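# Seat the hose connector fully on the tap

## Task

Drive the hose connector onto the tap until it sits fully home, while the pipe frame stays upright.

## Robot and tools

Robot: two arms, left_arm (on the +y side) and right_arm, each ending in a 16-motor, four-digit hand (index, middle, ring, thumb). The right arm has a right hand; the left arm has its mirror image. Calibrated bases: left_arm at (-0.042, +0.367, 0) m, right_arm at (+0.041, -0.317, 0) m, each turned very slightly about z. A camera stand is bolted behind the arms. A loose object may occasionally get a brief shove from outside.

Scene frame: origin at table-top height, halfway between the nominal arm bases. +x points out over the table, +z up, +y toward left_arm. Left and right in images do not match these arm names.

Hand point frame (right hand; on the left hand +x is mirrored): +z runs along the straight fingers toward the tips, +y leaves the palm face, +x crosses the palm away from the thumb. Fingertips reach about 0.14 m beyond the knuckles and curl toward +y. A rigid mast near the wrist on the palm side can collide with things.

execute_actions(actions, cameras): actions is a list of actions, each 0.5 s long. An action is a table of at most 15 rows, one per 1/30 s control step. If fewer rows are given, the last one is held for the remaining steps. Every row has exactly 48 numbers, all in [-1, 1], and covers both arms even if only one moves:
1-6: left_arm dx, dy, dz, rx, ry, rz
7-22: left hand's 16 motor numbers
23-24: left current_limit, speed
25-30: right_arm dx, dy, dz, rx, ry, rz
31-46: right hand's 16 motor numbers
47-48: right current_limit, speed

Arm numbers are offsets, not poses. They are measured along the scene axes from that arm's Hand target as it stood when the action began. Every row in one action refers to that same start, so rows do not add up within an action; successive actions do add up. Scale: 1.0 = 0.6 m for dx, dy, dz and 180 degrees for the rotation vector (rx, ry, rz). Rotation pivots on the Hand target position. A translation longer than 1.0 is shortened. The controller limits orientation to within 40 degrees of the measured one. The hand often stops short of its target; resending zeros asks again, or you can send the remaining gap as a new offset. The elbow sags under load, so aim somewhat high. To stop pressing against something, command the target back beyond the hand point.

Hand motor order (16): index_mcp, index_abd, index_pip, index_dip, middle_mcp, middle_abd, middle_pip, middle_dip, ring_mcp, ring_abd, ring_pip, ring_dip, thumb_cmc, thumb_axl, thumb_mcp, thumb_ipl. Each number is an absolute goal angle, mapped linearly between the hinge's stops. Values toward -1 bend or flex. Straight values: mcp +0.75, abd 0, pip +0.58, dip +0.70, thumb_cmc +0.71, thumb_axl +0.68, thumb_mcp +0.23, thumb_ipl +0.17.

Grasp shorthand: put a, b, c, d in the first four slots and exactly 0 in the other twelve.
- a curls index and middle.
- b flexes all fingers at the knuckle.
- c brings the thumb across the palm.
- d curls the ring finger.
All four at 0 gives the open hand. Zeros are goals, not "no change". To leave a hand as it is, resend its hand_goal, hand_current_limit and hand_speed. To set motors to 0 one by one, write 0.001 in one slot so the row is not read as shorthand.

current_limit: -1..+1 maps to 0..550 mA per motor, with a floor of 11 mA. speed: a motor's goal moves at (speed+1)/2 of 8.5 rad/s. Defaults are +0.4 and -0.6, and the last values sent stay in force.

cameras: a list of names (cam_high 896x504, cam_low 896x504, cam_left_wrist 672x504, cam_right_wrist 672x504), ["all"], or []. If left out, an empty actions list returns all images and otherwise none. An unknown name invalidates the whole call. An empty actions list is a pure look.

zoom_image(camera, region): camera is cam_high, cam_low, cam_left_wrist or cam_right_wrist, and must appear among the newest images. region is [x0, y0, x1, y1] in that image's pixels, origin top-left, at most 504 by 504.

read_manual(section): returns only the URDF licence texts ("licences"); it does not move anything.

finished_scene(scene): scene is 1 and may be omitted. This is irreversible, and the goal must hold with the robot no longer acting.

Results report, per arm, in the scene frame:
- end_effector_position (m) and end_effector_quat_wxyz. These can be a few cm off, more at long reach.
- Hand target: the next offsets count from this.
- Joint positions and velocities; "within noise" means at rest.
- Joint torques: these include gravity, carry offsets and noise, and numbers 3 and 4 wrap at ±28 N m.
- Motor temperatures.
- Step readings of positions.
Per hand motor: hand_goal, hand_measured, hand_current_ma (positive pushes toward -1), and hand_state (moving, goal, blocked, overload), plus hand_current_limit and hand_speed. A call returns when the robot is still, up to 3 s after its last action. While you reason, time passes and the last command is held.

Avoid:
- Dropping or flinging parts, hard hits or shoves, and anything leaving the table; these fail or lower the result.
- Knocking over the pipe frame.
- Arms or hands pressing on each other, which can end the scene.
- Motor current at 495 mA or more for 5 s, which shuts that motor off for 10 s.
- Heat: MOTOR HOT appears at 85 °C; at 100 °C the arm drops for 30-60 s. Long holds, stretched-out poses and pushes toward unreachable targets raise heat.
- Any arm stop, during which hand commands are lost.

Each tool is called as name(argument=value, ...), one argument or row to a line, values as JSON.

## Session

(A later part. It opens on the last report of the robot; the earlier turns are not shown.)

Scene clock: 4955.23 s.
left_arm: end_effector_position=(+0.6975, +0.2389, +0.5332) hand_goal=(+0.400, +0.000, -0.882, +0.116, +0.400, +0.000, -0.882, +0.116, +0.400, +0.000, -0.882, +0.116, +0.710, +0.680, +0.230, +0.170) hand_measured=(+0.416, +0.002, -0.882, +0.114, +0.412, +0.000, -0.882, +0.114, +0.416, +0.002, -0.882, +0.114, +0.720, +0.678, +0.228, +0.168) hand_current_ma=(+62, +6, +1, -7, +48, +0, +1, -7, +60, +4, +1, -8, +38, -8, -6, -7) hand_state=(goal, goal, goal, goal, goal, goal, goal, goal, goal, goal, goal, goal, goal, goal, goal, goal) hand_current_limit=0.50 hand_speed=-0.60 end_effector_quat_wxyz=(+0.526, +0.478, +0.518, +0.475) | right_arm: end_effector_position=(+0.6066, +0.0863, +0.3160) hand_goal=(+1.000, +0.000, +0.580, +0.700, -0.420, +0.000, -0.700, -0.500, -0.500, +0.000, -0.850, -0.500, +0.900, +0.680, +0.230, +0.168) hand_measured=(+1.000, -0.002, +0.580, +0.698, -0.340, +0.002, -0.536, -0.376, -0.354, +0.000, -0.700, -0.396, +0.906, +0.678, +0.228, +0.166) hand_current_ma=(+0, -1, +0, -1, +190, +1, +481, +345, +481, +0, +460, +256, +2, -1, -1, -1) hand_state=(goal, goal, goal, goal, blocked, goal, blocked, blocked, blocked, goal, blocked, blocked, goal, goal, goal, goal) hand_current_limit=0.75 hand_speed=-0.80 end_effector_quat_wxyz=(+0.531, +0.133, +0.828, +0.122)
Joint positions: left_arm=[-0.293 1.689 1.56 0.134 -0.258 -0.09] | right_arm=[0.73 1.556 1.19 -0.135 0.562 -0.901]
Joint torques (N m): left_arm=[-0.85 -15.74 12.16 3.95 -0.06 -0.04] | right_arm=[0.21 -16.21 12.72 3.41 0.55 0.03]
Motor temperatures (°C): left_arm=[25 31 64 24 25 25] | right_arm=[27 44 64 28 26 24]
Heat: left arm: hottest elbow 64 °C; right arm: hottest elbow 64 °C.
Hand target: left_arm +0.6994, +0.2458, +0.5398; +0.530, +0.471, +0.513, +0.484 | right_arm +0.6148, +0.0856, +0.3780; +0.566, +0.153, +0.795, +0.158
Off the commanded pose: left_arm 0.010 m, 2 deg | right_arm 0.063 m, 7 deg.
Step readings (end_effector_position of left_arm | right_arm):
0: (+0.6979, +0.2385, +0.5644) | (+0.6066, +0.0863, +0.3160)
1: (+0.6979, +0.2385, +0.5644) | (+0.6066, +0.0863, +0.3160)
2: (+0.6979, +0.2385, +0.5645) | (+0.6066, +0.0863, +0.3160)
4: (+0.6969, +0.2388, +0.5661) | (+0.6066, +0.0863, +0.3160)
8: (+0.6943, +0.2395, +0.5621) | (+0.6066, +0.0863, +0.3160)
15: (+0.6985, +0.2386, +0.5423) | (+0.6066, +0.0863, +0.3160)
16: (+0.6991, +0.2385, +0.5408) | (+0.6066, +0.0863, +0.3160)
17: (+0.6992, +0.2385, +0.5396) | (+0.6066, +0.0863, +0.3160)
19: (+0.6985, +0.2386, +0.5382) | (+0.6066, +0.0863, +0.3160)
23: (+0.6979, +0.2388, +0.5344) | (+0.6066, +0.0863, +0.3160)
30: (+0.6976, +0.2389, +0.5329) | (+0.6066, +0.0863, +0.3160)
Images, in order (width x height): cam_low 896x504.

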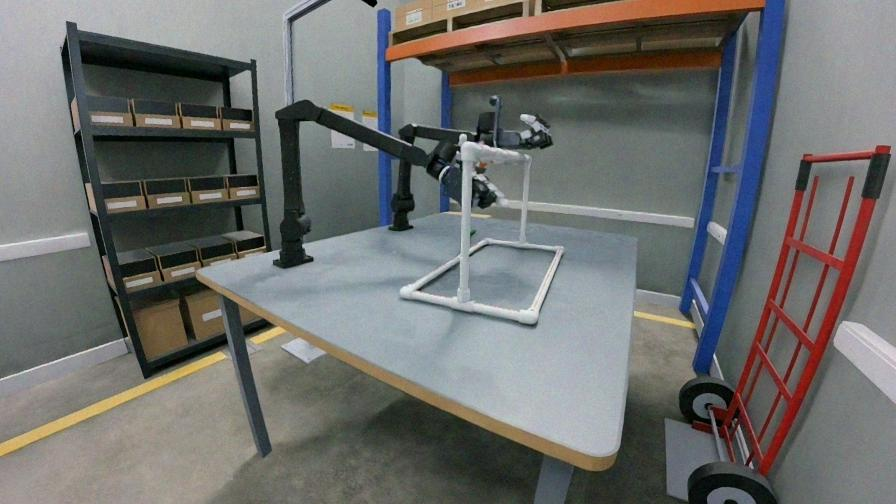

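execute_actions(
  actions=[
    [[0,0,-0.03,0,0,0,0.4,0,-0.883,0.116,0.4,0,-0.883,0.116,0.4,0,-0.883,0.116,0.71,0.68,0.23,0.17,0.5,-0.6,0,0,0,0,0,0,1,0,0.58,0.7,-0.42,0,-0.7,-0.5,-0.5,0,-0.85,-0.5,0.9,0.68,0.23,0.168,0.75,-0.8]],
    [[0,0,-0.03,0,0.011,0,0.4,0,-0.883,0.116,0.4,0,-0.883,0.116,0.4,0,-0.883,0.116,0.71,0.68,0.23,0.17,0.5,-0.6,0,0,0,0,0,0,1,0,0.58,0.7,-0.42,0,-0.7,-0.5,-0.5,0,-0.85,-0.5,0.9,0.68,0.23,0.168,0.75,-0.8]],
    [[0,0,-0.015,0,0,0,0.4,0,-0.883,0.116,0.4,0,-0.883,0.116,0.4,0,-0.883,0.116,0.71,0.68,0.23,0.17,0.5,-0.6,0,0,0,0,0,0,1,0,0.58,0.7,-0.42,0,-0.7,-0.5,-0.5,0,-0.85,-0.5,0.9,0.68,0.23,0.168,0.75,-0.8]],
  ],
  cameras=["cam_low", "cam_high"],
)

zoom_image(
  camera="cam_low",
  region=[420, 80, 570, 280],
)

Scene clock: 4972.07 s.
left_arm: end_effector_position=(+0.6941, +0.2388, +0.5155) hand_goal=(+0.400, +0.000, -0.882, +0.116, +0.400, +0.000, -0.882, +0.116, +0.400, +0.000, -0.882, +0.116, +0.710, +0.680, +0.230, +0.170) hand_measured=(+0.416, +0.002, -0.882, +0.114, +0.412, +0.000, -0.882, +0.114, +0.414, +0.002, -0.882, +0.114, +0.720, +0.678, +0.228, +0.168) hand_current_ma=(+62, +6, +1, -7, +48, +0, +1, -7, +59, +4, +1, -8, +40, -8, -6, -7) hand_state=(goal, goal, goal, goal, goal, goal, goal, goal, goal, goal, goal, goal, goal, goal, goal, goal) hand_current_limit=0.50 hand_speed=-0.60 end_effector_quat_wxyz=(+0.530, +0.476, +0.511, +0.481) | right_arm: end_effector_position=(+0.6066, +0.0863, +0.3160) hand_goal=(+1.000, +0.000, +0.580, +0.700, -0.420, +0.000, -0.700, -0.500, -0.500, +0.000, -0.850, -0.500, +0.900, +0.680, +0.230, +0.168) hand_measured=(+1.000, -0.002, +0.580, +0.698, -0.340, +0.002, -0.536, -0.376, -0.354, +0.000, -0.700, -0.396, +0.906, +0.678, +0.228, +0.166) hand_current_ma=(+0, -1, +0, -1, +190, +1, +481, +345, +481, +0, +460, +256, +2, -1, -1, -1) hand_state=(goal, goal, goal, goal, blocked, goal, blocked, blocked, blocked, goal, blocked, blocked, goal, goal, goal, goal) hand_current_limit=0.75 hand_speed=-0.80 end_effector_quat_wxyz=(+0.531, +0.133, +0.828, +0.122)
Joint positions: left_arm=[-0.293 1.694 1.506 0.213 -0.258 -0.078] | right_arm=[0.73 1.556 1.19 -0.135 0.562 -0.901]
Joint torques (N m): left_arm=[-0.97 -15.33 9.46 3.1 -0.12 -0.27] | right_arm=[0.5 -15.91 12.74 3.49 0.6 0.05]
Motor temperatures (°C): left_arm=[25 32 62 24 25 25] | right_arm=[27 44 64 28 26 24]
Heat: left arm: hottest elbow 62 °C; right arm: hottest elbow 64 °C.
Hand target: left_arm +0.6993, +0.2459, +0.4950; +0.521, +0.479, +0.523, +0.476 | right_arm +0.6148, +0.0856, +0.3780; +0.566, +0.153, +0.795, +0.158
Off the commanded pose: left_arm 0.022 m, 2 deg | right_arm 0.063 m, 7 deg.
Step readings (end_effector_position of left_arm | right_arm):
0: (+0.6975, +0.2389, +0.5332) | (+0.6066, +0.0863, +0.3160)
1: (+0.6975, +0.2389, +0.5330) | (+0.6066, +0.0863, +0.3160)
2: (+0.6972, +0.2390, +0.5327) | (+0.6066, +0.0863, +0.3160)
4: (+0.6962, +0.2393, +0.5308) | (+0.6066, +0.0863, +0.3160)
8: (+0.6958, +0.2394, +0.5216) | (+0.6066, +0.0863, +0.3160)
15: (+0.6965, +0.2389, +0.5184) | (+0.6066, +0.0863, +0.3160)
16: (+0.6965, +0.2389, +0.5184) | (+0.6066, +0.0863, +0.3160)
17: (+0.6965, +0.2389, +0.5177) | (+0.6066, +0.0863, +0.3160)
19: (+0.6964, +0.2388, +0.5162) | (+0.6066, +0.0863, +0.3160)
23: (+0.6963, +0.2388, +0.5156) | (+0.6066, +0.0863, +0.3160)
30: (+0.6962, +0.2388, +0.5154) | (+0.6066, +0.0863, +0.3160)
31: (+0.6962, +0.2388, +0.5152) | (+0.6066, +0.0863, +0.3160)
32: (+0.6960, +0.2388, +0.5151) | (+0.6066, +0.0863, +0.3160)
34: (+0.6953, +0.2389, +0.5151) | (+0.6066, +0.0863, +0.3160)
38: (+0.6944, +0.2388, +0.5153) | (+0.6066, +0.0863, +0.3160)
45: (+0.6941, +0.2388, +0.5154) | (+0.6066, +0.0863, +0.3160)
Images, in order (width x height): cam_high 896x504, cam_low 896x504.

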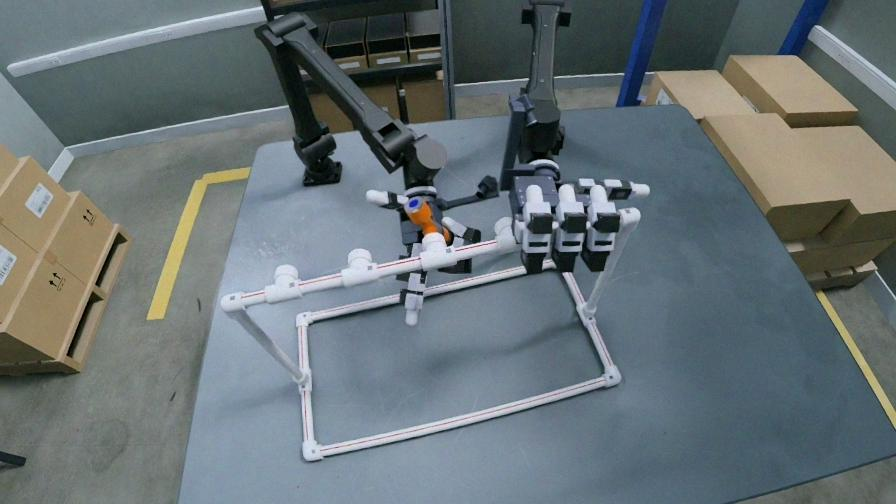

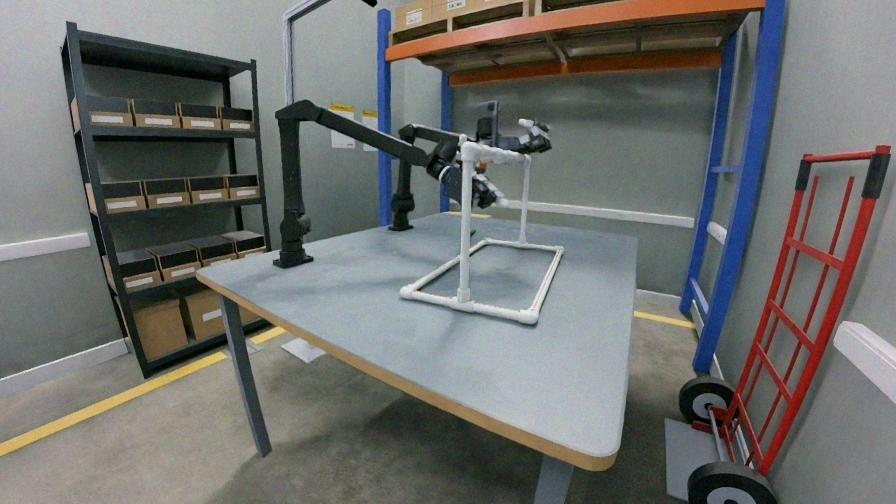

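Scaled by 2.520 from the camera's 896x504 image, which has a finer 1280x720 frame.

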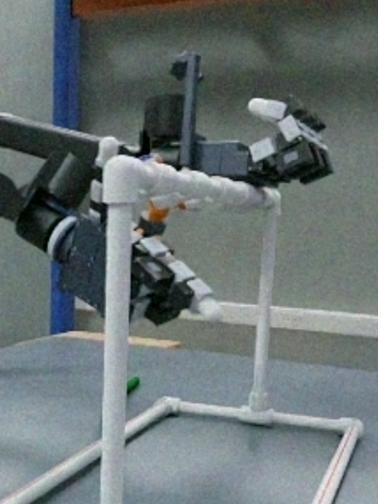

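execute_actions(
  actions=[
    [[0,0,-0.03,0,0,0,0.4,0,-0.883,0.116,0.4,0,-0.883,0.116,0.4,0,-0.883,0.116,0.71,0.68,0.23,0.17,0.5,-0.6,0,0,0,0,0,0,1,0,0.58,0.7,-0.42,0,-0.7,-0.5,-0.5,0,-0.85,-0.5,0.9,0.68,0.23,0.168,0.75,-0.8]],
    [[0,0,-0.02,0,0,0,0.4,0,-0.883,0.116,0.4,0,-0.883,0.116,0.4,0,-0.883,0.116,0.71,0.68,0.23,0.17,0.5,-0.6,0.003,-0.003,0.015,0.0045,-0.003,-0.002,1,0,0.58,0.7,-0.42,0,-0.7,-0.5,-0.5,0,-0.85,-0.5,0.9,0.68,0.23,0.168,0.75,-0.8],[0,0,-0.02,0,0,0,0.4,0,-0.883,0.116,0.4,0,-0.883,0.116,0.4,0,-0.883,0.116,0.71,0.68,0.23,0.17,0.5,-0.6,0.006,-0.005,0.025,0.009,-0.006,-0.004,1,0,0.58,0.7,-0.42,0,-0.7,-0.5,-0.5,0,-0.85,-0.5,0.9,0.68,0.23,0.168,0.75,-0.8]],
  ],
  cameras=["cam_right_wrist", "cam_high"],
)

zoom_image(
  camera="cam_right_wrist",
  region=[320, 240, 530, 380],
)

Scene clock: 4999.03 s.
left_arm: end_effector_position=(+0.6865, +0.2389, +0.5150) hand_goal=(+0.400, +0.000, -0.882, +0.116, +0.400, +0.000, -0.882, +0.116, +0.400, +0.000, -0.882, +0.116, +0.710, +0.680, +0.230, +0.170) hand_measured=(+0.416, +0.002, -0.882, +0.114, +0.412, +0.000, -0.882, +0.114, +0.414, +0.002, -0.882, +0.114, +0.720, +0.678, +0.228, +0.168) hand_current_ma=(+62, +6, +1, -7, +48, +0, +1, -7, +59, +4, +1, -8, +40, -8, -6, -7) hand_state=(goal, goal, goal, goal, goal, goal, goal, goal, goal, goal, goal, goal, goal, goal, goal, goal) hand_current_limit=0.50 hand_speed=-0.60 end_effector_quat_wxyz=(+0.542, +0.465, +0.496, +0.494) | right_arm: end_effector_position=(+0.6079, +0.0845, +0.3163) hand_goal=(+1.000, +0.000, +0.580, +0.700, -0.420, +0.000, -0.700, -0.500, -0.500, +0.000, -0.850, -0.500, +0.900, +0.680, +0.230, +0.168) hand_measured=(+1.000, -0.002, +0.580, +0.698, -0.340, +0.002, -0.536, -0.376, -0.354, +0.000, -0.700, -0.396, +0.906, +0.678, +0.228, +0.166) hand_current_ma=(+0, -1, +0, -1, +190, +1, +481, +345, +481, +0, +460, +256, +2, -1, -1, -1) hand_state=(goal, goal, goal, goal, blocked, goal, blocked, blocked, blocked, goal, blocked, blocked, goal, goal, goal, goal) hand_current_limit=0.75 hand_speed=-0.80 end_effector_quat_wxyz=(+0.532, +0.136, +0.827, +0.121)
Joint positions: left_arm=[-0.293 1.694 1.47 0.302 -0.256 -0.058] | right_arm=[0.728 1.556 1.19 -0.134 0.565 -0.899]
Joint torques (N m): left_arm=[-0.91 -13.74 7.47 2.47 -0.22 -0.42] | right_arm=[0.21 -16.32 13.49 3.74 0.58 0.2]
Motor temperatures (°C): left_arm=[25 32 58 24 25 25] | right_arm=[27 44 64 28 26 24]
Heat: left arm: hottest elbow 58 °C; right arm: hottest elbow 64 °C.
Hand target: left_arm +0.6993, +0.2458, +0.4649; +0.521, +0.479, +0.522, +0.476 | right_arm +0.6183, +0.0827, +0.3930; +0.572, +0.165, +0.786, +0.167
Off the commanded pose: left_arm 0.052 m, 5 deg | right_arm 0.077 m, 9 deg.
Step readings (end_effector_position of left_arm | right_arm):
0: (+0.6941, +0.2388, +0.5153) | (+0.6066, +0.0863, +0.3160)
1: (+0.6940, +0.2388, +0.5154) | (+0.6066, +0.0863, +0.3160)
2: (+0.6937, +0.2388, +0.5150) | (+0.6066, +0.0863, +0.3160)
4: (+0.6924, +0.2390, +0.5146) | (+0.6066, +0.0863, +0.3160)
8: (+0.6906, +0.2389, +0.5151) | (+0.6066, +0.0863, +0.3160)
15: (+0.6897, +0.2388, +0.5153) | (+0.6066, +0.0863, +0.3160)
16: (+0.6897, +0.2388, +0.5153) | (+0.6066, +0.0863, +0.3160)
17: (+0.6894, +0.2389, +0.5151) | (+0.6066, +0.0863, +0.3160)
19: (+0.6884, +0.2389, +0.5149) | (+0.6067, +0.0861, +0.3161)
23: (+0.6871, +0.2390, +0.5151) | (+0.6077, +0.0848, +0.3163)
30: (+0.6865, +0.2390, +0.5150) | (+0.6079, +0.0845, +0.3163)
camera_calibration:
cam_right_wrist: T_world_to_cam=[[0.304692, 0.34027, 0.889595, -0.469109], [-0.534672, -0.711847, 0.455411, 0.195627], [0.788218, -0.614402, -0.0349612, -0.285909], [0, 0, 0, 1]] pos_world=[0.472888, 0.123217, 0.31823]
Images, in order (width x height): cam_high 896x504, cam_right_wrist 672x504.

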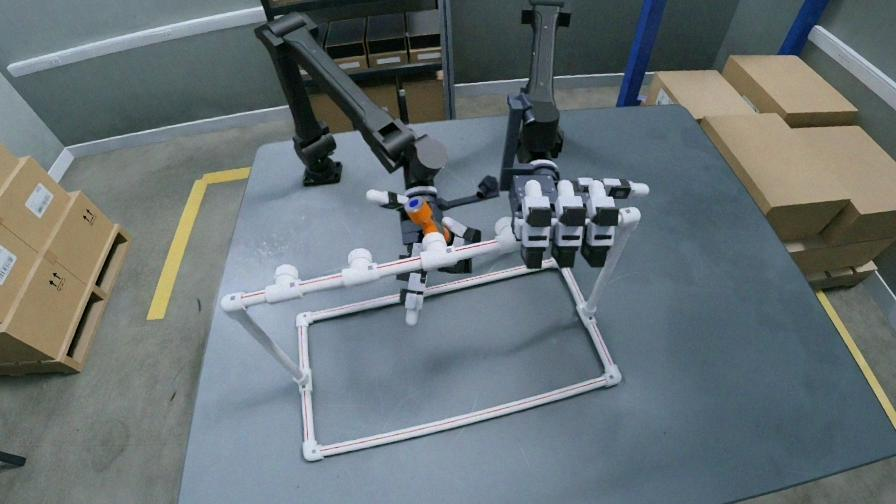

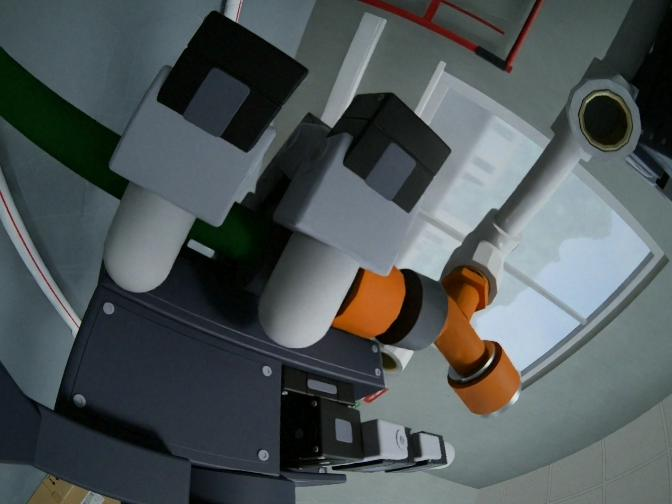

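Scaled by 2.400 from the camera's 672x504 image, which has a finer 960x720 frame.

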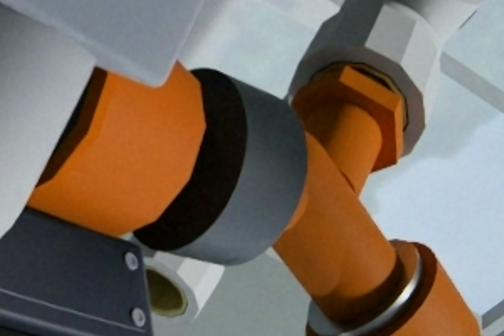

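execute_actions(
  actions=[
    [[0,0,0,0,0,0,0.4,0,-0.883,0.116,0.4,0,-0.883,0.116,0.4,0,-0.883,0.116,0.71,0.68,0.23,0.17,0.5,-0.6,0.003,0,0.015,0,0,0,1,0,0.58,0.7,-0.42,0,-0.7,-0.5,-0.5,0,-0.85,-0.5,0.9,0.68,0.23,0.168,0.75,-0.8],[0,0,0,0,0,0,0.4,0,-0.883,0.116,0.4,0,-0.883,0.116,0.4,0,-0.883,0.116,0.71,0.68,0.23,0.17,0.5,-0.6,0.006,0,0.03,0,0,0,1,0,0.58,0.7,-0.42,0,-0.7,-0.5,-0.5,0,-0.85,-0.5,0.9,0.68,0.23,0.168,0.75,-0.8]],
  ],
  cameras=["cam_right_wrist"],
)

zoom_image(
  camera="cam_right_wrist",
  region=[320, 240, 530, 380],
)

Scene clock: 5011.07 s.
left_arm: end_effector_position=(+0.6865, +0.2389, +0.5150) hand_goal=(+0.400, +0.000, -0.882, +0.116, +0.400, +0.000, -0.882, +0.116, +0.400, +0.000, -0.882, +0.116, +0.710, +0.680, +0.230, +0.170) hand_measured=(+0.416, +0.002, -0.882, +0.114, +0.412, +0.000, -0.882, +0.114, +0.414, +0.002, -0.882, +0.114, +0.720, +0.678, +0.228, +0.168) hand_current_ma=(+62, +6, +1, -7, +48, +0, +1, -7, +59, +4, +1, -8, +40, -8, -6, -7) hand_state=(goal, goal, goal, goal, goal, goal, goal, goal, goal, goal, goal, goal, goal, goal, goal, goal) hand_current_limit=0.50 hand_speed=-0.60 end_effector_quat_wxyz=(+0.542, +0.465, +0.496, +0.494) | right_arm: end_effector_position=(+0.6079, +0.0842, +0.3159) hand_goal=(+1.000, +0.000, +0.580, +0.700, -0.420, +0.000, -0.700, -0.500, -0.500, +0.000, -0.850, -0.500, +0.900, +0.680, +0.230, +0.168) hand_measured=(+1.000, -0.002, +0.580, +0.698, -0.340, +0.002, -0.536, -0.376, -0.354, +0.000, -0.700, -0.396, +0.906, +0.678, +0.228, +0.166) hand_current_ma=(+0, -1, +0, -1, +190, +1, +481, +345, +481, +0, +460, +256, +2, -1, -1, -1) hand_state=(goal, goal, goal, goal, blocked, goal, blocked, blocked, blocked, goal, blocked, blocked, goal, goal, goal, goal) hand_current_limit=0.75 hand_speed=-0.80 end_effector_quat_wxyz=(+0.531, +0.136, +0.827, +0.121)
Joint positions: left_arm=[-0.293 1.694 1.47 0.302 -0.256 -0.058] | right_arm=[0.728 1.556 1.19 -0.136 0.565 -0.899]
Joint torques (N m): left_arm=[-0.91 -13.8 7.51 2.4 -0.23 -0.42] | right_arm=[0.26 -17.08 16.17 2 0.45 0.15]
Motor temperatures (°C): left_arm=[25 32 56 24 25 25] | right_arm=[27 44 64 28 26 24]
Heat: left arm: hottest elbow 56 °C; right arm: hottest elbow 64 °C.
Hand target: left_arm +0.6993, +0.2458, +0.4649; +0.521, +0.479, +0.523, +0.476 | right_arm +0.6220, +0.0826, +0.4110; +0.572, +0.165, +0.786, +0.167
Off the commanded pose: left_arm 0.052 m, 5 deg | right_arm 0.096 m, 9 deg.
Step readings (end_effector_position of left_arm | right_arm):
0: (+0.6865, +0.2389, +0.5150) | (+0.6079, +0.0845, +0.3163)
1: (+0.6865, +0.2389, +0.5150) | (+0.6079, +0.0845, +0.3163)
2: (+0.6865, +0.2389, +0.5150) | (+0.6079, +0.0845, +0.3163)
4: (+0.6865, +0.2389, +0.5150) | (+0.6080, +0.0842, +0.3163)
8: (+0.6865, +0.2389, +0.5150) | (+0.6080, +0.0842, +0.3162)
15: (+0.6865, +0.2389, +0.5150) | (+0.6079, +0.0842, +0.3159)
camera_calibration:
cam_right_wrist: T_world_to_cam=[[0.305891, 0.340981, 0.888911, -0.469245], [-0.534354, -0.711251, 0.456714, 0.195037], [0.78797, -0.614698, -0.0353609, -0.28584], [0, 0, 0, 1]] pos_world=[0.47299, 0.123019, 0.317934]
Images, in order (width x height): cam_right_wrist 672x504.

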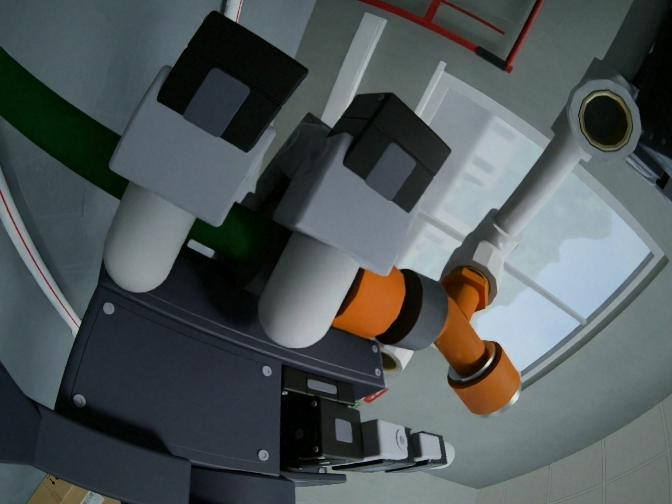

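Scaled by 2.400 from the camera's 672x504 image, which has a finer 960x720 frame.

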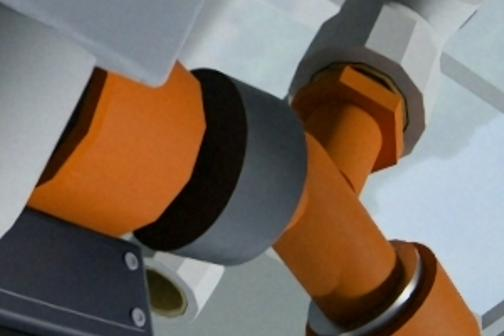

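execute_actions(
  actions=[
    [[0,0,0,0,0,0,0.4,0,-0.883,0.116,0.4,0,-0.883,0.116,0.4,0,-0.883,0.116,0.71,0.68,0.23,0.17,0.5,-0.6,0.005,-0.002,0.025,0,0,0,1,0,0.58,0.7,-0.42,0,-0.7,-0.5,-0.5,0,-0.85,-0.5,0.9,0.68,0.23,0.168,0.75,-0.8],[0,0,0,0,0,0,0.4,0,-0.883,0.116,0.4,0,-0.883,0.116,0.4,0,-0.883,0.116,0.71,0.68,0.23,0.17,0.5,-0.6,0.01,-0.003,0.05,0,0,0,1,0,0.58,0.7,-0.42,0,-0.7,-0.5,-0.5,0,-0.85,-0.5,0.9,0.68,0.23,0.168,0.75,-0.8]],
  ],
  cameras=["cam_right_wrist", "cam_high"],
)

zoom_image(
  camera="cam_right_wrist",
  region=[320, 240, 530, 380],
)

Scene clock: 5025.07 s.
left_arm: end_effector_position=(+0.6865, +0.2389, +0.5150) hand_goal=(+0.400, +0.000, -0.882, +0.116, +0.400, +0.000, -0.882, +0.116, +0.400, +0.000, -0.882, +0.116, +0.710, +0.680, +0.230, +0.170) hand_measured=(+0.416, +0.002, -0.882, +0.114, +0.412, +0.000, -0.882, +0.114, +0.414, +0.002, -0.882, +0.114, +0.720, +0.678, +0.228, +0.168) hand_current_ma=(+62, +6, +1, -7, +48, +0, +1, -7, +59, +4, +1, -8, +40, -8, -6, -7) hand_state=(goal, goal, goal, goal, goal, goal, goal, goal, goal, goal, goal, goal, goal, goal, goal, goal) hand_current_limit=0.50 hand_speed=-0.60 end_effector_quat_wxyz=(+0.542, +0.465, +0.496, +0.494) | right_arm: end_effector_position=(+0.6077, +0.0844, +0.3140) hand_goal=(+1.000, +0.000, +0.580, +0.700, -0.420, +0.000, -0.700, -0.500, -0.500, +0.000, -0.850, -0.500, +0.900, +0.680, +0.230, +0.168) hand_measured=(+1.000, -0.002, +0.580, +0.698, -0.340, +0.002, -0.536, -0.376, -0.354, +0.000, -0.700, -0.396, +0.906, +0.678, +0.228, +0.166) hand_current_ma=(+0, -1, +0, -1, +190, +1, +481, +345, +481, +0, +460, +256, +2, -1, -1, -1) hand_state=(goal, goal, goal, goal, blocked, goal, blocked, blocked, blocked, goal, blocked, blocked, goal, goal, goal, goal) hand_current_limit=0.75 hand_speed=-0.80 end_effector_quat_wxyz=(+0.516, +0.128, +0.840, +0.109)
Joint positions: left_arm=[-0.293 1.694 1.47 0.302 -0.256 -0.058] | right_arm=[0.725 1.553 1.216 -0.213 0.554 -0.899]
Joint torques (N m): left_arm=[-0.91 -13.8 7.51 2.41 -0.23 -0.42] | right_arm=[-0.26 -19.19 18.32 2.1 0.58 0.1]
Motor temperatures (°C): left_arm=[25 32 54 24 25 25] | right_arm=[27 44 66 27 26 24]
Heat: left arm: hottest elbow 54 °C; right arm: hottest elbow 66 °C.
Hand target: left_arm +0.6993, +0.2458, +0.4649; +0.521, +0.479, +0.523, +0.476 | right_arm +0.6279, +0.0810, +0.4409; +0.572, +0.165, +0.786, +0.167
Off the commanded pose: left_arm 0.052 m, 5 deg | right_arm 0.129 m, 12 deg.
Step readings (end_effector_position of left_arm | right_arm):
0: (+0.6865, +0.2389, +0.5150) | (+0.6079, +0.0842, +0.3159)
1: (+0.6865, +0.2389, +0.5150) | (+0.6079, +0.0842, +0.3159)
2: (+0.6865, +0.2389, +0.5150) | (+0.6080, +0.0841, +0.3156)
4: (+0.6865, +0.2389, +0.5150) | (+0.6079, +0.0843, +0.3155)
8: (+0.6865, +0.2389, +0.5150) | (+0.6079, +0.0843, +0.3146)
15: (+0.6865, +0.2389, +0.5150) | (+0.6078, +0.0843, +0.3140)
camera_calibration:
cam_right_wrist: T_world_to_cam=[[0.339324, 0.366596, 0.866295, -0.482854], [-0.509931, -0.70219, 0.496889, 0.167719], [0.790461, -0.610357, -0.0513312, -0.28256], [0, 0, 0, 1]] pos_world=[0.472722, 0.12232, 0.320452]
Images, in order (width x height): cam_high 896x504, cam_right_wrist 672x504.

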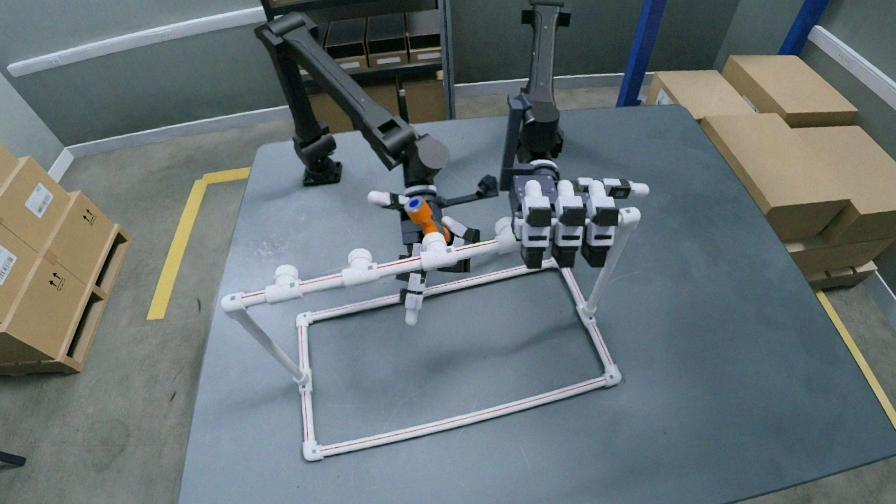

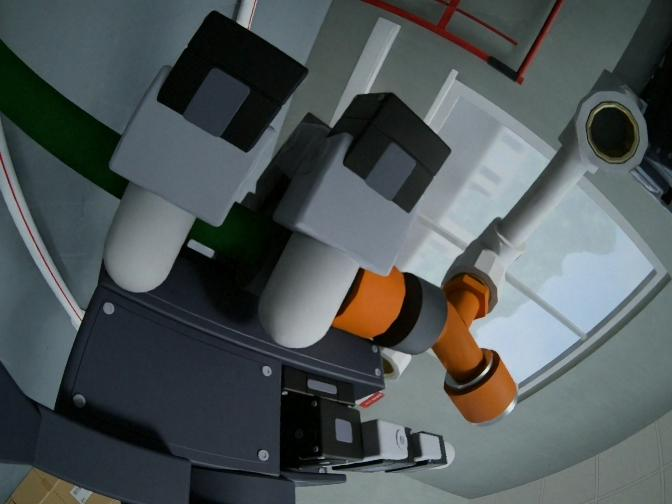

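Scaled by 2.400 from the camera's 672x504 image, which has a finer 960x720 frame.

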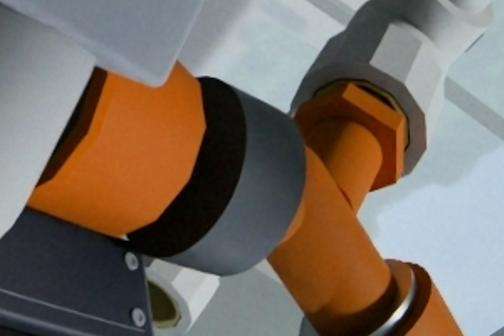

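execute_actions(
  actions=[
    [[0,0,0,0,0,0,0.4,0,-0.883,0.116,0.4,0,-0.883,0.116,0.4,0,-0.883,0.116,0.71,0.68,0.23,0.17,0.5,-0.6,0,0,-0.02,0.016,-0.032,-0.006,1,0,0.58,0.7,-0.42,0,-0.7,-0.5,-0.5,0,-0.85,-0.5,0.9,0.68,0.23,0.168,0.75,-0.8],[0,0,0,0,0,0,0.4,0,-0.883,0.116,0.4,0,-0.883,0.116,0.4,0,-0.883,0.116,0.71,0.68,0.23,0.17,0.5,-0.6,0,0,-0.05,0.032,-0.064,-0.012,1,0,0.58,0.7,-0.42,0,-0.7,-0.5,-0.5,0,-0.85,-0.5,0.9,0.68,0.23,0.168,0.75,-0.8]],
  ],
  cameras=["cam_right_wrist"],
)

zoom_image(
  camera="cam_right_wrist",
  region=[320, 240, 530, 380],
)

Scene clock: 5062.93 s.
left_arm: end_effector_position=(+0.6873, +0.2453, +0.5150) hand_goal=(+0.400, +0.000, -0.882, +0.116, +0.400, +0.000, -0.882, +0.116, +0.400, +0.000, -0.882, +0.116, +0.710, +0.680, +0.230, +0.170) hand_measured=(+0.416, +0.002, -0.882, +0.114, +0.412, +0.000, -0.882, +0.114, +0.414, +0.002, -0.882, +0.114, +0.720, +0.678, +0.228, +0.168) hand_current_ma=(+62, +6, +1, -7, +48, +0, +1, -7, +59, +4, +1, -8, +40, -8, -6, -7) hand_state=(goal, goal, goal, goal, goal, goal, goal, goal, goal, goal, goal, goal, goal, goal, goal, goal) hand_current_limit=0.50 hand_speed=-0.60 end_effector_quat_wxyz=(+0.539, +0.463, +0.497, +0.498) | right_arm: end_effector_position=(+0.6214, +0.0886, +0.3278) hand_goal=(+1.000, +0.000, +0.580, +0.700, -0.420, +0.000, -0.700, -0.500, -0.500, +0.000, -0.850, -0.500, +0.900, +0.680, +0.230, +0.168) hand_measured=(+1.000, -0.002, +0.580, +0.698, -0.324, +0.006, -0.536, -0.376, -0.356, +0.000, -0.700, -0.396, +0.906, +0.678, +0.228, +0.166) hand_current_ma=(+0, -1, +0, -1, +250, +2, +481, +345, +475, +0, +460, +256, +2, -1, -1, -1) hand_state=(goal, goal, goal, goal, blocked, goal, blocked, blocked, blocked, goal, blocked, blocked, goal, goal, goal, goal) hand_current_limit=0.75 hand_speed=-0.80 end_effector_quat_wxyz=(+0.600, +0.149, +0.772, +0.150)
Joint positions: left_arm=[-0.284 1.693 1.469 0.302 -0.256 -0.055] | right_arm=[0.726 1.616 1.152 0.173 0.609 -0.966]
Joint torques (N m): left_arm=[-1.67 -13.68 7.6 2.41 -0.23 -0.46] | right_arm=[0.38 -17.26 12.1 5.31 0.48 0.44]
Motor temperatures (°C): left_arm=[25 32 51 24 25 25] | right_arm=[27 49 84 27 26 24]
Heat: left arm: hottest elbow 51 °C; right arm: hottest elbow 84 °C.
Hand target: left_arm +0.6993, +0.2461, +0.4650; +0.521, +0.479, +0.523, +0.476 | right_arm +0.6279, +0.0810, +0.4109; +0.642, +0.190, +0.712, +0.211
Off the commanded pose: left_arm 0.052 m, 5 deg | right_arm 0.084 m, 12 deg.
Step readings (end_effector_position of left_arm | right_arm):
0: (+0.6865, +0.2389, +0.5150) | (+0.6077, +0.0844, +0.3140)
1: (+0.6865, +0.2389, +0.5150) | (+0.6078, +0.0843, +0.3140)
2: (+0.6865, +0.2389, +0.5150) | (+0.6083, +0.0842, +0.3156)
4: (+0.6865, +0.2389, +0.5150) | (+0.6116, +0.0832, +0.3205)
8: (+0.6862, +0.2388, +0.5149) | (+0.6168, +0.0821, +0.3243)
15: (+0.6869, +0.2429, +0.5150) | (+0.6201, +0.0865, +0.3274)
camera_calibration:
cam_right_wrist: T_world_to_cam=[[0.148678, 0.283269, 0.947446, -0.401752], [-0.618411, -0.721001, 0.312611, 0.300204], [0.771662, -0.632389, 0.0679795, -0.315452], [0, 0, 0, 1]] pos_world=[0.488803, 0.130764, 0.308235]
Images, in order (width x height): cam_right_wrist 672x504.

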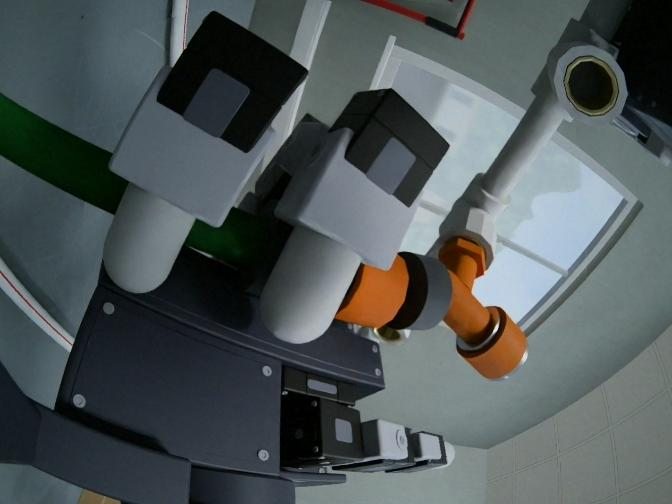

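Scaled by 2.400 from the camera's 672x504 image, which has a finer 960x720 frame.

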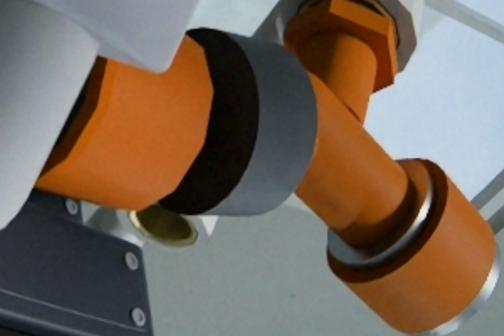

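execute_actions(
  actions=[
    [[0,0,0,0,0,0,0.4,0,-0.883,0.116,0.4,0,-0.883,0.116,0.4,0,-0.883,0.116,0.71,0.68,0.23,0.17,0.5,-0.6,-0.005,0.01,-0.03,-0.012,0.024,0.004,1,0,0.58,0.7,-0.42,0,-0.7,-0.5,-0.5,0,-0.85,-0.5,0.9,0.68,0.23,0.168,0.75,-0.8],[0,0,0,0,0,0,0.4,0,-0.883,0.116,0.4,0,-0.883,0.116,0.4,0,-0.883,0.116,0.71,0.68,0.23,0.17,0.5,-0.6,-0.01,0.01,-0.05,-0.022,0.045,0.008,1,0,0.58,0.7,-0.42,0,-0.7,-0.5,-0.5,0,-0.85,-0.5,0.9,0.68,0.23,0.168,0.75,-0.8]],
  ],
  cameras=["cam_right_wrist", "cam_high", "cam_low"],
)

zoom_image(
  camera="cam_right_wrist",
  region=[320, 240, 530, 380],
)

Scene clock: 5078.53 s.
left_arm: end_effector_position=(+0.6859, +0.2458, +0.5148) hand_goal=(+0.400, +0.000, -0.882, +0.116, +0.400, +0.000, -0.882, +0.116, +0.400, +0.000, -0.882, +0.116, +0.710, +0.680, +0.230, +0.170) hand_measured=(+0.416, +0.002, -0.882, +0.114, +0.412, +0.000, -0.882, +0.114, +0.414, +0.002, -0.882, +0.114, +0.720, +0.678, +0.228, +0.168) hand_current_ma=(+62, +6, +1, -7, +48, +0, +1, -7, +59, +4, +1, -8, +40, -8, -6, -7) hand_state=(goal, goal, goal, goal, goal, goal, goal, goal, goal, goal, goal, goal, goal, goal, goal, goal) hand_current_limit=0.50 hand_speed=-0.60 end_effector_quat_wxyz=(+0.538, +0.464, +0.498, +0.498) | right_arm: end_effector_position=(+0.6168, +0.0868, +0.3194) hand_goal=(+1.000, +0.000, +0.580, +0.700, -0.420, +0.000, -0.700, -0.500, -0.500, +0.000, -0.850, -0.500, +0.900, +0.680, +0.230, +0.168) hand_measured=(+1.000, -0.002, +0.580, +0.698, -0.324, -0.004, -0.536, -0.376, -0.356, +0.000, -0.700, -0.396, +0.906, +0.678, +0.228, +0.166) hand_current_ma=(+0, -1, +0, -1, +250, -1, +481, +345, +475, +0, +460, +255, +2, -1, -1, -1) hand_state=(goal, goal, goal, goal, blocked, goal, blocked, blocked, blocked, goal, blocked, blocked, goal, goal, goal, goal) hand_current_limit=0.75 hand_speed=-0.80 end_effector_quat_wxyz=(+0.572, +0.152, +0.792, +0.150)
Joint positions: left_arm=[-0.284 1.689 1.464 0.302 -0.256 -0.054] | right_arm=[0.727 1.596 1.154 0.072 0.586 -0.914]
Joint torques (N m): left_arm=[-1.79 -13.33 8.01 2.43 -0.22 -0.45] | right_arm=[0.73 -16.67 13.53 1.37 0.52 0.21]
Motor temperatures (°C): left_arm=[25 32 51 24 25 25] | right_arm=[27 50 78 28 26 24]
Heat: left arm: hottest elbow 51 °C; right arm: hottest elbow 78 °C.
Hand target: left_arm +0.6994, +0.2460, +0.4649; +0.521, +0.479, +0.523, +0.476 | right_arm +0.6219, +0.0869, +0.3810; +0.594, +0.173, +0.765, +0.180
Off the commanded pose: left_arm 0.052 m, 5 deg | right_arm 0.062 m, 6 deg.
Step readings (end_effector_position of left_arm | right_arm):
0: (+0.6873, +0.2453, +0.5150) | (+0.6214, +0.0886, +0.3278)
1: (+0.6873, +0.2453, +0.5150) | (+0.6214, +0.0886, +0.3278)
2: (+0.6873, +0.2453, +0.5150) | (+0.6213, +0.0888, +0.3277)
4: (+0.6873, +0.2453, +0.5150) | (+0.6207, +0.0895, +0.3225)
8: (+0.6867, +0.2456, +0.5150) | (+0.6182, +0.0887, +0.3199)
15: (+0.6859, +0.2458, +0.5148) | (+0.6168, +0.0868, +0.3193)
camera_calibration:
cam_right_wrist: T_world_to_cam=[[0.211218, 0.279663, 0.936577, -0.427416], [-0.589027, -0.728246, 0.350293, 0.269139], [0.780022, -0.625657, 0.0109101, -0.300013], [0, 0, 0, 1]] pos_world=[0.482825, 0.127827, 0.309303]
Images, in order (width x height): cam_high 896x504, cam_low 896x504, cam_right_wrist 672x504.

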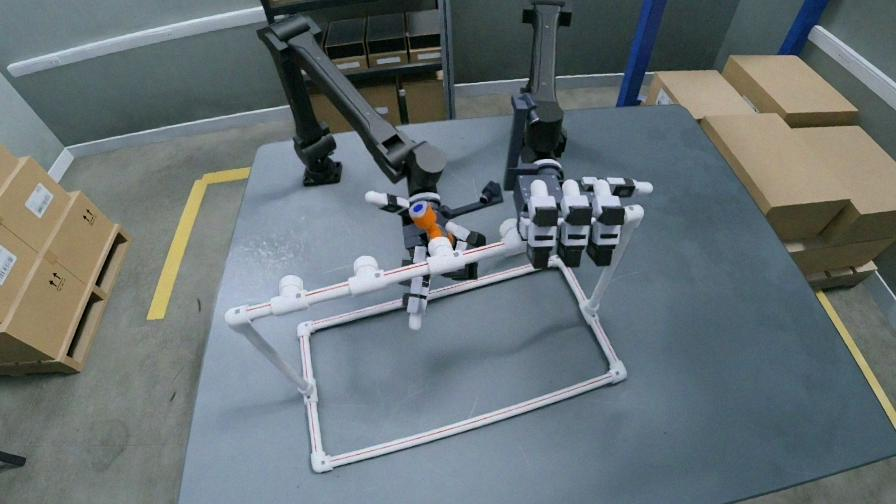

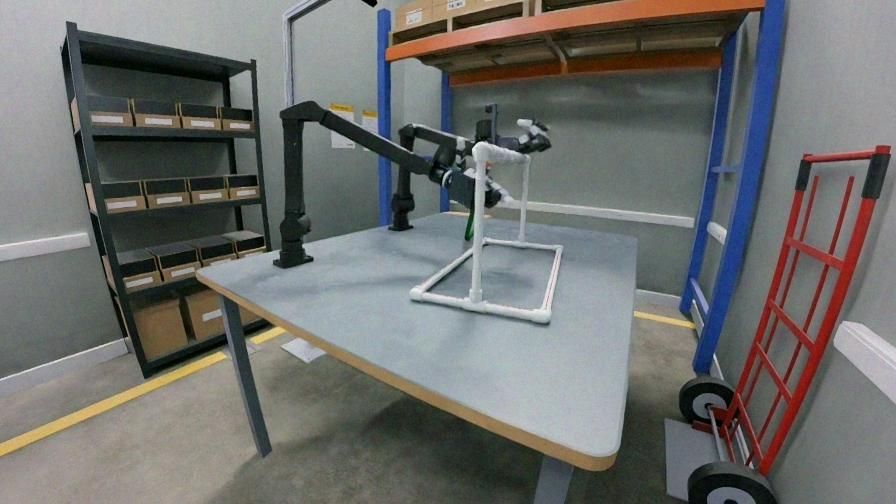

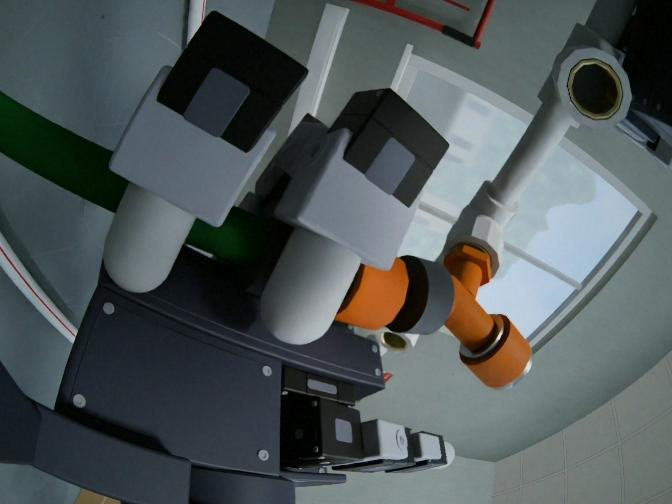

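Scaled by 2.400 from the camera's 672x504 image, which has a finer 960x720 frame.

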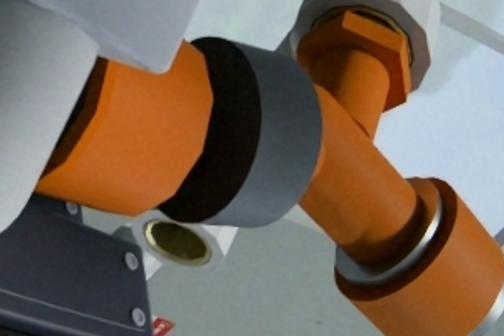

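zoom_image(
  camera="cam_right_wrist",
  region=[325, 245, 465, 345],
)

Scaled by 3.600 from the camera's 672x504 image, which has a finer 960x720 frame.

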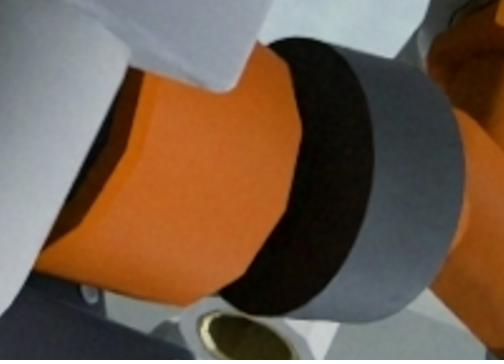

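execute_actions(
  actions=[
    [[0,0,0.12,0,0,0,0.4,0,-0.883,0.116,0.4,0,-0.883,0.116,0.4,0,-0.883,0.116,0.71,0.68,0.23,0.17,0.5,-0.6,0,0,-0.01,0,0,0,1,0,0.58,0.7,-0.42,0,-0.7,-0.5,-0.5,0,-0.85,-0.5,0.9,0.68,0.23,0.168,0.75,-0.8]],
    [[0.04,0,0.04,0,0.08,0,0.4,0,-0.883,0.116,0.4,0,-0.883,0.116,0.4,0,-0.883,0.116,0.71,0.68,0.23,0.17,0.5,-0.6,0,0,0,0,0,0,1,0,0.58,0.7,-0.42,0,-0.7,-0.5,-0.5,0,-0.85,-0.5,0.9,0.68,0.23,0.168,0.75,-0.8]],
    [[0.04,0,0,0,0.083,0,0.4,0,-0.883,0.116,0.4,0,-0.883,0.116,0.4,0,-0.883,0.116,0.71,0.68,0.23,0.17,0.5,-0.6,0,0,0,0,0,0,1,0,0.58,0.7,-0.42,0,-0.7,-0.5,-0.5,0,-0.85,-0.5,0.9,0.68,0.23,0.168,0.75,-0.8]],
  ],
  cameras=["cam_low", "cam_high"],
)

zoom_image(
  camera="cam_low",
  region=[420, 80, 570, 280],
)

Scene clock: 5209.13 s.
left_arm: end_effector_position=(+0.7441, +0.2377, +0.5299) hand_goal=(+0.400, +0.000, -0.882, +0.116, +0.400, +0.000, -0.882, +0.116, +0.400, +0.000, -0.882, +0.116, +0.710, +0.680, +0.230, +0.170) hand_measured=(+0.414, +0.002, -0.882, +0.114, +0.412, +0.000, -0.882, +0.114, +0.414, +0.002, -0.882, +0.114, +0.720, +0.678, +0.228, +0.168) hand_current_ma=(+58, +6, +1, -7, +44, +0, +1, -7, +55, +4, +1, -8, +41, -8, -6, -7) hand_state=(goal, goal, goal, goal, goal, goal, goal, goal, goal, goal, goal, goal, goal, goal, goal, goal) hand_current_limit=0.50 hand_speed=-0.60 end_effector_quat_wxyz=(+0.355, +0.600, +0.635, +0.333) | right_arm: end_effector_position=(+0.6168, +0.0867, +0.3194) hand_goal=(+1.000, +0.000, +0.580, +0.700, -0.420, +0.000, -0.700, -0.500, -0.500, +0.000, -0.850, -0.500, +0.900, +0.680, +0.230, +0.168) hand_measured=(+1.000, -0.002, +0.580, +0.698, -0.324, -0.004, -0.536, -0.376, -0.356, +0.000, -0.700, -0.396, +0.906, +0.678, +0.228, +0.166) hand_current_ma=(+0, -1, +0, -1, +250, -2, +481, +345, +475, +0, +460, +255, +2, -1, -1, -1) hand_state=(goal, goal, goal, goal, blocked, goal, blocked, blocked, blocked, goal, blocked, blocked, goal, goal, goal, goal) hand_current_limit=0.75 hand_speed=-0.80 end_effector_quat_wxyz=(+0.572, +0.152, +0.792, +0.150)
Joint positions: left_arm=[-0.281 1.836 2.134 -0.866 -0.215 -0.195] | right_arm=[0.727 1.596 1.154 0.072 0.586 -0.913]
Joint torques (N m): left_arm=[-0.79 -17.26 16.54 2.78 -0.16 -0.24] | right_arm=[0.79 -15.91 12.97 1.98 0.55 0.26]
Motor temperatures (°C): left_arm=[25 32 49 24 25 25] | right_arm=[27 51 74 27 26 24]
Heat: left arm: hottest elbow 49 °C; right arm: hottest elbow 74 °C.
Hand target: left_arm +0.7473, +0.2460, +0.5611; +0.372, +0.584, +0.637, +0.339 | right_arm +0.6220, +0.0869, +0.3748; +0.593, +0.173, +0.765, +0.180
Off the commanded pose: left_arm 0.033 m, 3 deg | right_arm 0.056 m, 6 deg.
Step readings (end_effector_position of left_arm | right_arm):
0: (+0.6859, +0.2458, +0.5148) | (+0.6168, +0.0867, +0.3194)
1: (+0.6857, +0.2458, +0.5150) | (+0.6168, +0.0867, +0.3194)
2: (+0.6860, +0.2457, +0.5151) | (+0.6168, +0.0867, +0.3194)
4: (+0.6886, +0.2450, +0.5157) | (+0.6168, +0.0867, +0.3194)
8: (+0.6947, +0.2434, +0.5134) | (+0.6168, +0.0867, +0.3194)
15: (+0.6976, +0.2432, +0.5123) | (+0.6168, +0.0867, +0.3194)
16: (+0.6979, +0.2431, +0.5122) | (+0.6168, +0.0867, +0.3194)
17: (+0.7001, +0.2426, +0.5118) | (+0.6168, +0.0867, +0.3194)
19: (+0.7060, +0.2416, +0.5104) | (+0.6168, +0.0867, +0.3194)
23: (+0.7122, +0.2411, +0.5133) | (+0.6168, +0.0867, +0.3194)
30: (+0.7126, +0.2431, +0.5385) | (+0.6168, +0.0867, +0.3194)
31: (+0.7128, +0.2432, +0.5406) | (+0.6168, +0.0867, +0.3194)
32: (+0.7142, +0.2422, +0.5411) | (+0.6168, +0.0867, +0.3194)
34: (+0.7204, +0.2396, +0.5400) | (+0.6168, +0.0867, +0.3194)
38: (+0.7335, +0.2368, +0.5374) | (+0.6168, +0.0867, +0.3194)
45: (+0.7435, +0.2365, +0.5283) | (+0.6168, +0.0867, +0.3194)
Images, in order (width x height): cam_high 896x504, cam_low 896x504.

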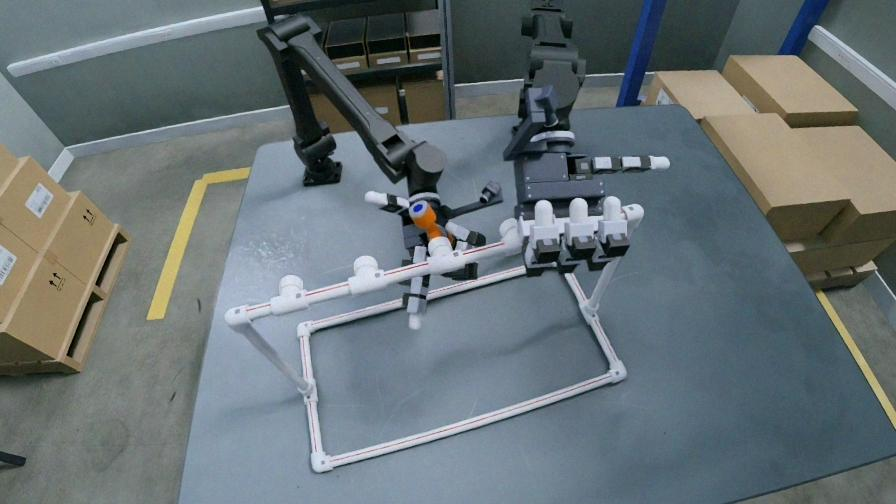

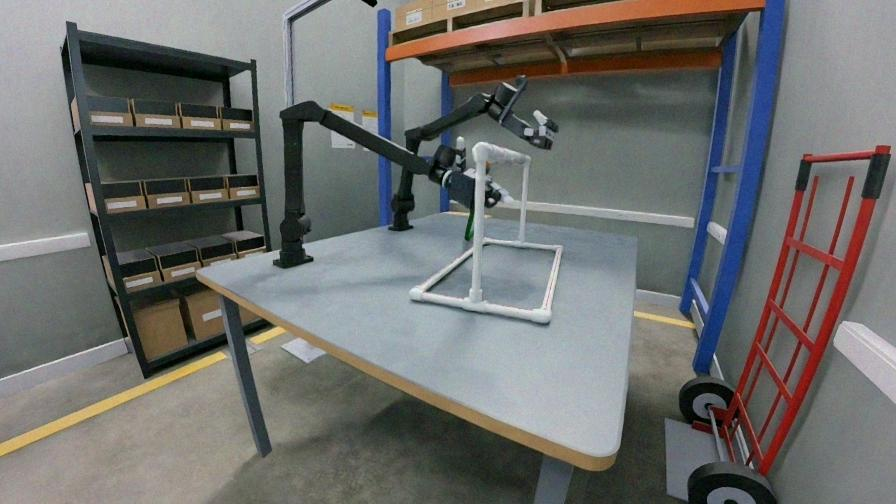

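Scaled by 2.520 from the camera's 896x504 image, which has a finer 1280x720 frame.

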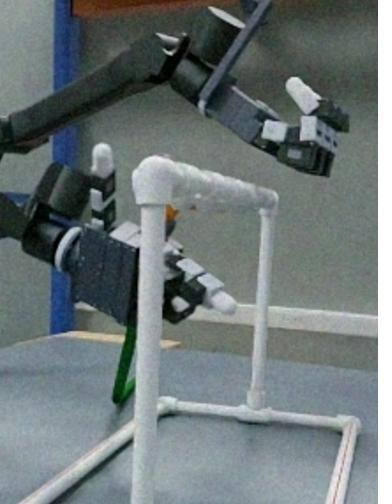

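execute_actions(
  actions=[
    [[-0.01,0,-0.04,0,0,0,0.4,0,-0.883,0.116,0.4,0,-0.883,0.116,0.4,0,-0.883,0.116,0.71,0.68,0.23,0.17,0.5,-0.6,0,0,0,0,0,0,1,0,0.58,0.7,-0.42,0,-0.7,-0.5,-0.5,0,-0.85,-0.5,0.9,0.68,0.23,0.168,0.75,-0.8],[-0.02,0,-0.085,0,0,0,0.4,0,-0.883,0.116,0.4,0,-0.883,0.116,0.4,0,-0.883,0.116,0.71,0.68,0.23,0.17,0.5,-0.6,0,0,0,0,0,0,1,0,0.58,0.7,-0.42,0,-0.7,-0.5,-0.5,0,-0.85,-0.5,0.9,0.68,0.23,0.168,0.75,-0.8]],
    [[-0.01,0,-0.05,0,0,0,0.4,0,-0.883,0.116,0.4,0,-0.883,0.116,0.4,0,-0.883,0.116,0.71,0.68,0.23,0.17,0.5,-0.6,0,0,0,0,0,0,1,0,0.58,0.7,-0.42,0,-0.7,-0.5,-0.5,0,-0.85,-0.5,0.9,0.68,0.23,0.168,0.75,-0.8]],
    [[-0.01,0,-0.035,0,0,0,0.4,0,-0.883,0.116,0.4,0,-0.883,0.116,0.4,0,-0.883,0.116,0.71,0.68,0.23,0.17,0.5,-0.6,0,0,0,0,0,0,1,0,0.58,0.7,-0.42,0,-0.7,-0.5,-0.5,0,-0.85,-0.5,0.9,0.68,0.23,0.168,0.75,-0.8]],
  ],
  cameras=["cam_low"],
)

zoom_image(
  camera="cam_low",
  region=[420, 80, 570, 280],
)

Scene clock: 5228.80 s.
left_arm: end_effector_position=(+0.7238, +0.2439, +0.4839) hand_goal=(+0.400, +0.000, -0.882, +0.116, +0.400, +0.000, -0.882, +0.116, +0.400, +0.000, -0.882, +0.116, +0.710, +0.680, +0.230, +0.170) hand_measured=(+0.416, +0.002, -0.882, +0.114, +0.412, +0.000, -0.882, +0.114, +0.416, +0.002, -0.882, +0.114, +0.724, +0.678, +0.228, +0.168) hand_current_ma=(+64, +6, +1, -7, +49, +0, +1, -7, +60, +4, +1, -8, +50, -8, -8, -7) hand_state=(goal, goal, goal, goal, goal, goal, goal, goal, goal, goal, goal, goal, goal, goal, goal, goal) hand_current_limit=0.50 hand_speed=-0.60 end_effector_quat_wxyz=(+0.387, +0.580, +0.625, +0.351) | right_arm: end_effector_position=(+0.6153, +0.0884, +0.3200) hand_goal=(+1.000, +0.000, +0.580, +0.700, -0.420, +0.000, -0.700, -0.500, -0.500, +0.000, -0.850, -0.500, +0.900, +0.680, +0.230, +0.168) hand_measured=(+1.000, -0.002, +0.580, +0.698, -0.324, -0.006, -0.536, -0.376, -0.356, +0.000, -0.700, -0.398, +0.906, +0.678, +0.228, +0.166) hand_current_ma=(+0, -1, +0, -1, +249, -2, +481, +345, +475, +0, +460, +254, +2, -1, -1, -1) hand_state=(goal, goal, goal, goal, blocked, goal, blocked, blocked, blocked, goal, blocked, blocked, goal, goal, goal, goal) hand_current_limit=0.75 hand_speed=-0.80 end_effector_quat_wxyz=(+0.572, +0.152, +0.792, +0.151)
Joint positions: left_arm=[-0.281 1.722 1.798 -0.561 -0.218 -0.2] | right_arm=[0.73 1.596 1.154 0.072 0.588 -0.912]
Joint torques (N m): left_arm=[-1.73 -16.5 9.05 2.25 -0.38 -0.31] | right_arm=[0.97 -15.97 12.96 2.07 0.5 0.23]
Motor temperatures (°C): left_arm=[25 34 52 24 25 25] | right_arm=[27 51 73 27 26 24]
Heat: left arm: hottest elbow 52 °C; right arm: hottest elbow 73 °C.
Hand target: left_arm +0.7233, +0.2460, +0.4591; +0.371, +0.584, +0.637, +0.339 | right_arm +0.6220, +0.0868, +0.3748; +0.593, +0.174, +0.765, +0.180
Off the commanded pose: left_arm 0.025 m, 3 deg | right_arm 0.055 m, 6 deg.
Step readings (end_effector_position of left_arm | right_arm):
0: (+0.7441, +0.2377, +0.5298) | (+0.6168, +0.0867, +0.3194)
1: (+0.7441, +0.2377, +0.5298) | (+0.6168, +0.0867, +0.3194)
2: (+0.7441, +0.2378, +0.5296) | (+0.6168, +0.0867, +0.3194)
4: (+0.7442, +0.2379, +0.5254) | (+0.6168, +0.0867, +0.3194)
8: (+0.7407, +0.2392, +0.5003) | (+0.6168, +0.0867, +0.3194)
15: (+0.7415, +0.2395, +0.4862) | (+0.6168, +0.0867, +0.3194)
16: (+0.7412, +0.2396, +0.4867) | (+0.6168, +0.0867, +0.3194)
17: (+0.7406, +0.2397, +0.4860) | (+0.6168, +0.0867, +0.3194)
19: (+0.7375, +0.2407, +0.4803) | (+0.6168, +0.0867, +0.3194)
23: (+0.7332, +0.2418, +0.4812) | (+0.6165, +0.0868, +0.3198)
30: (+0.7322, +0.2421, +0.4821) | (+0.6164, +0.0870, +0.3198)
31: (+0.7322, +0.2421, +0.4820) | (+0.6164, +0.0870, +0.3198)
32: (+0.7318, +0.2422, +0.4816) | (+0.6164, +0.0870, +0.3198)
34: (+0.7298, +0.2426, +0.4825) | (+0.6164, +0.0870, +0.3200)
38: (+0.7254, +0.2436, +0.4832) | (+0.6156, +0.0880, +0.3200)
45: (+0.7238, +0.2440, +0.4837) | (+0.6153, +0.0884, +0.3200)
Images, in order (width x height): cam_low 896x504.

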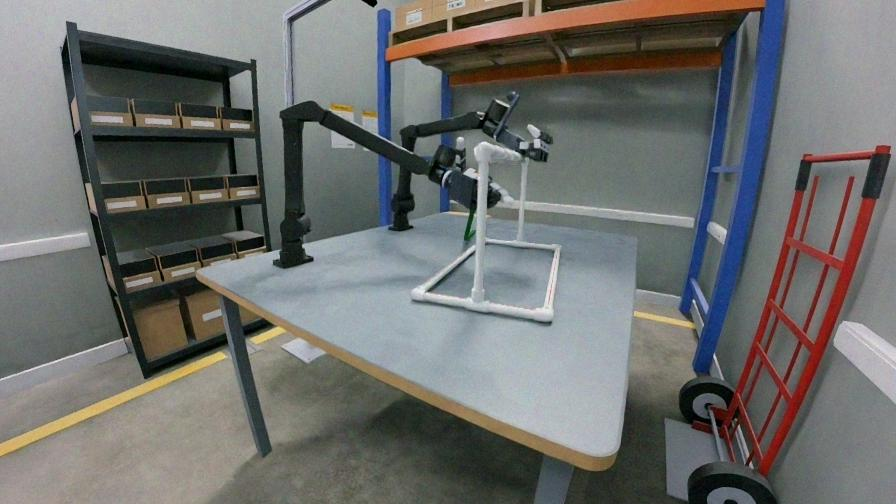

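Scaled by 2.520 from the camera's 896x504 image, which has a finer 1280x720 frame.

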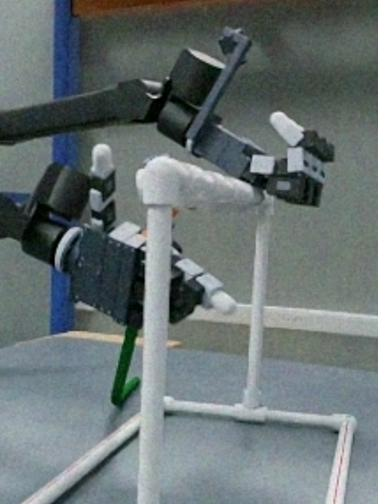

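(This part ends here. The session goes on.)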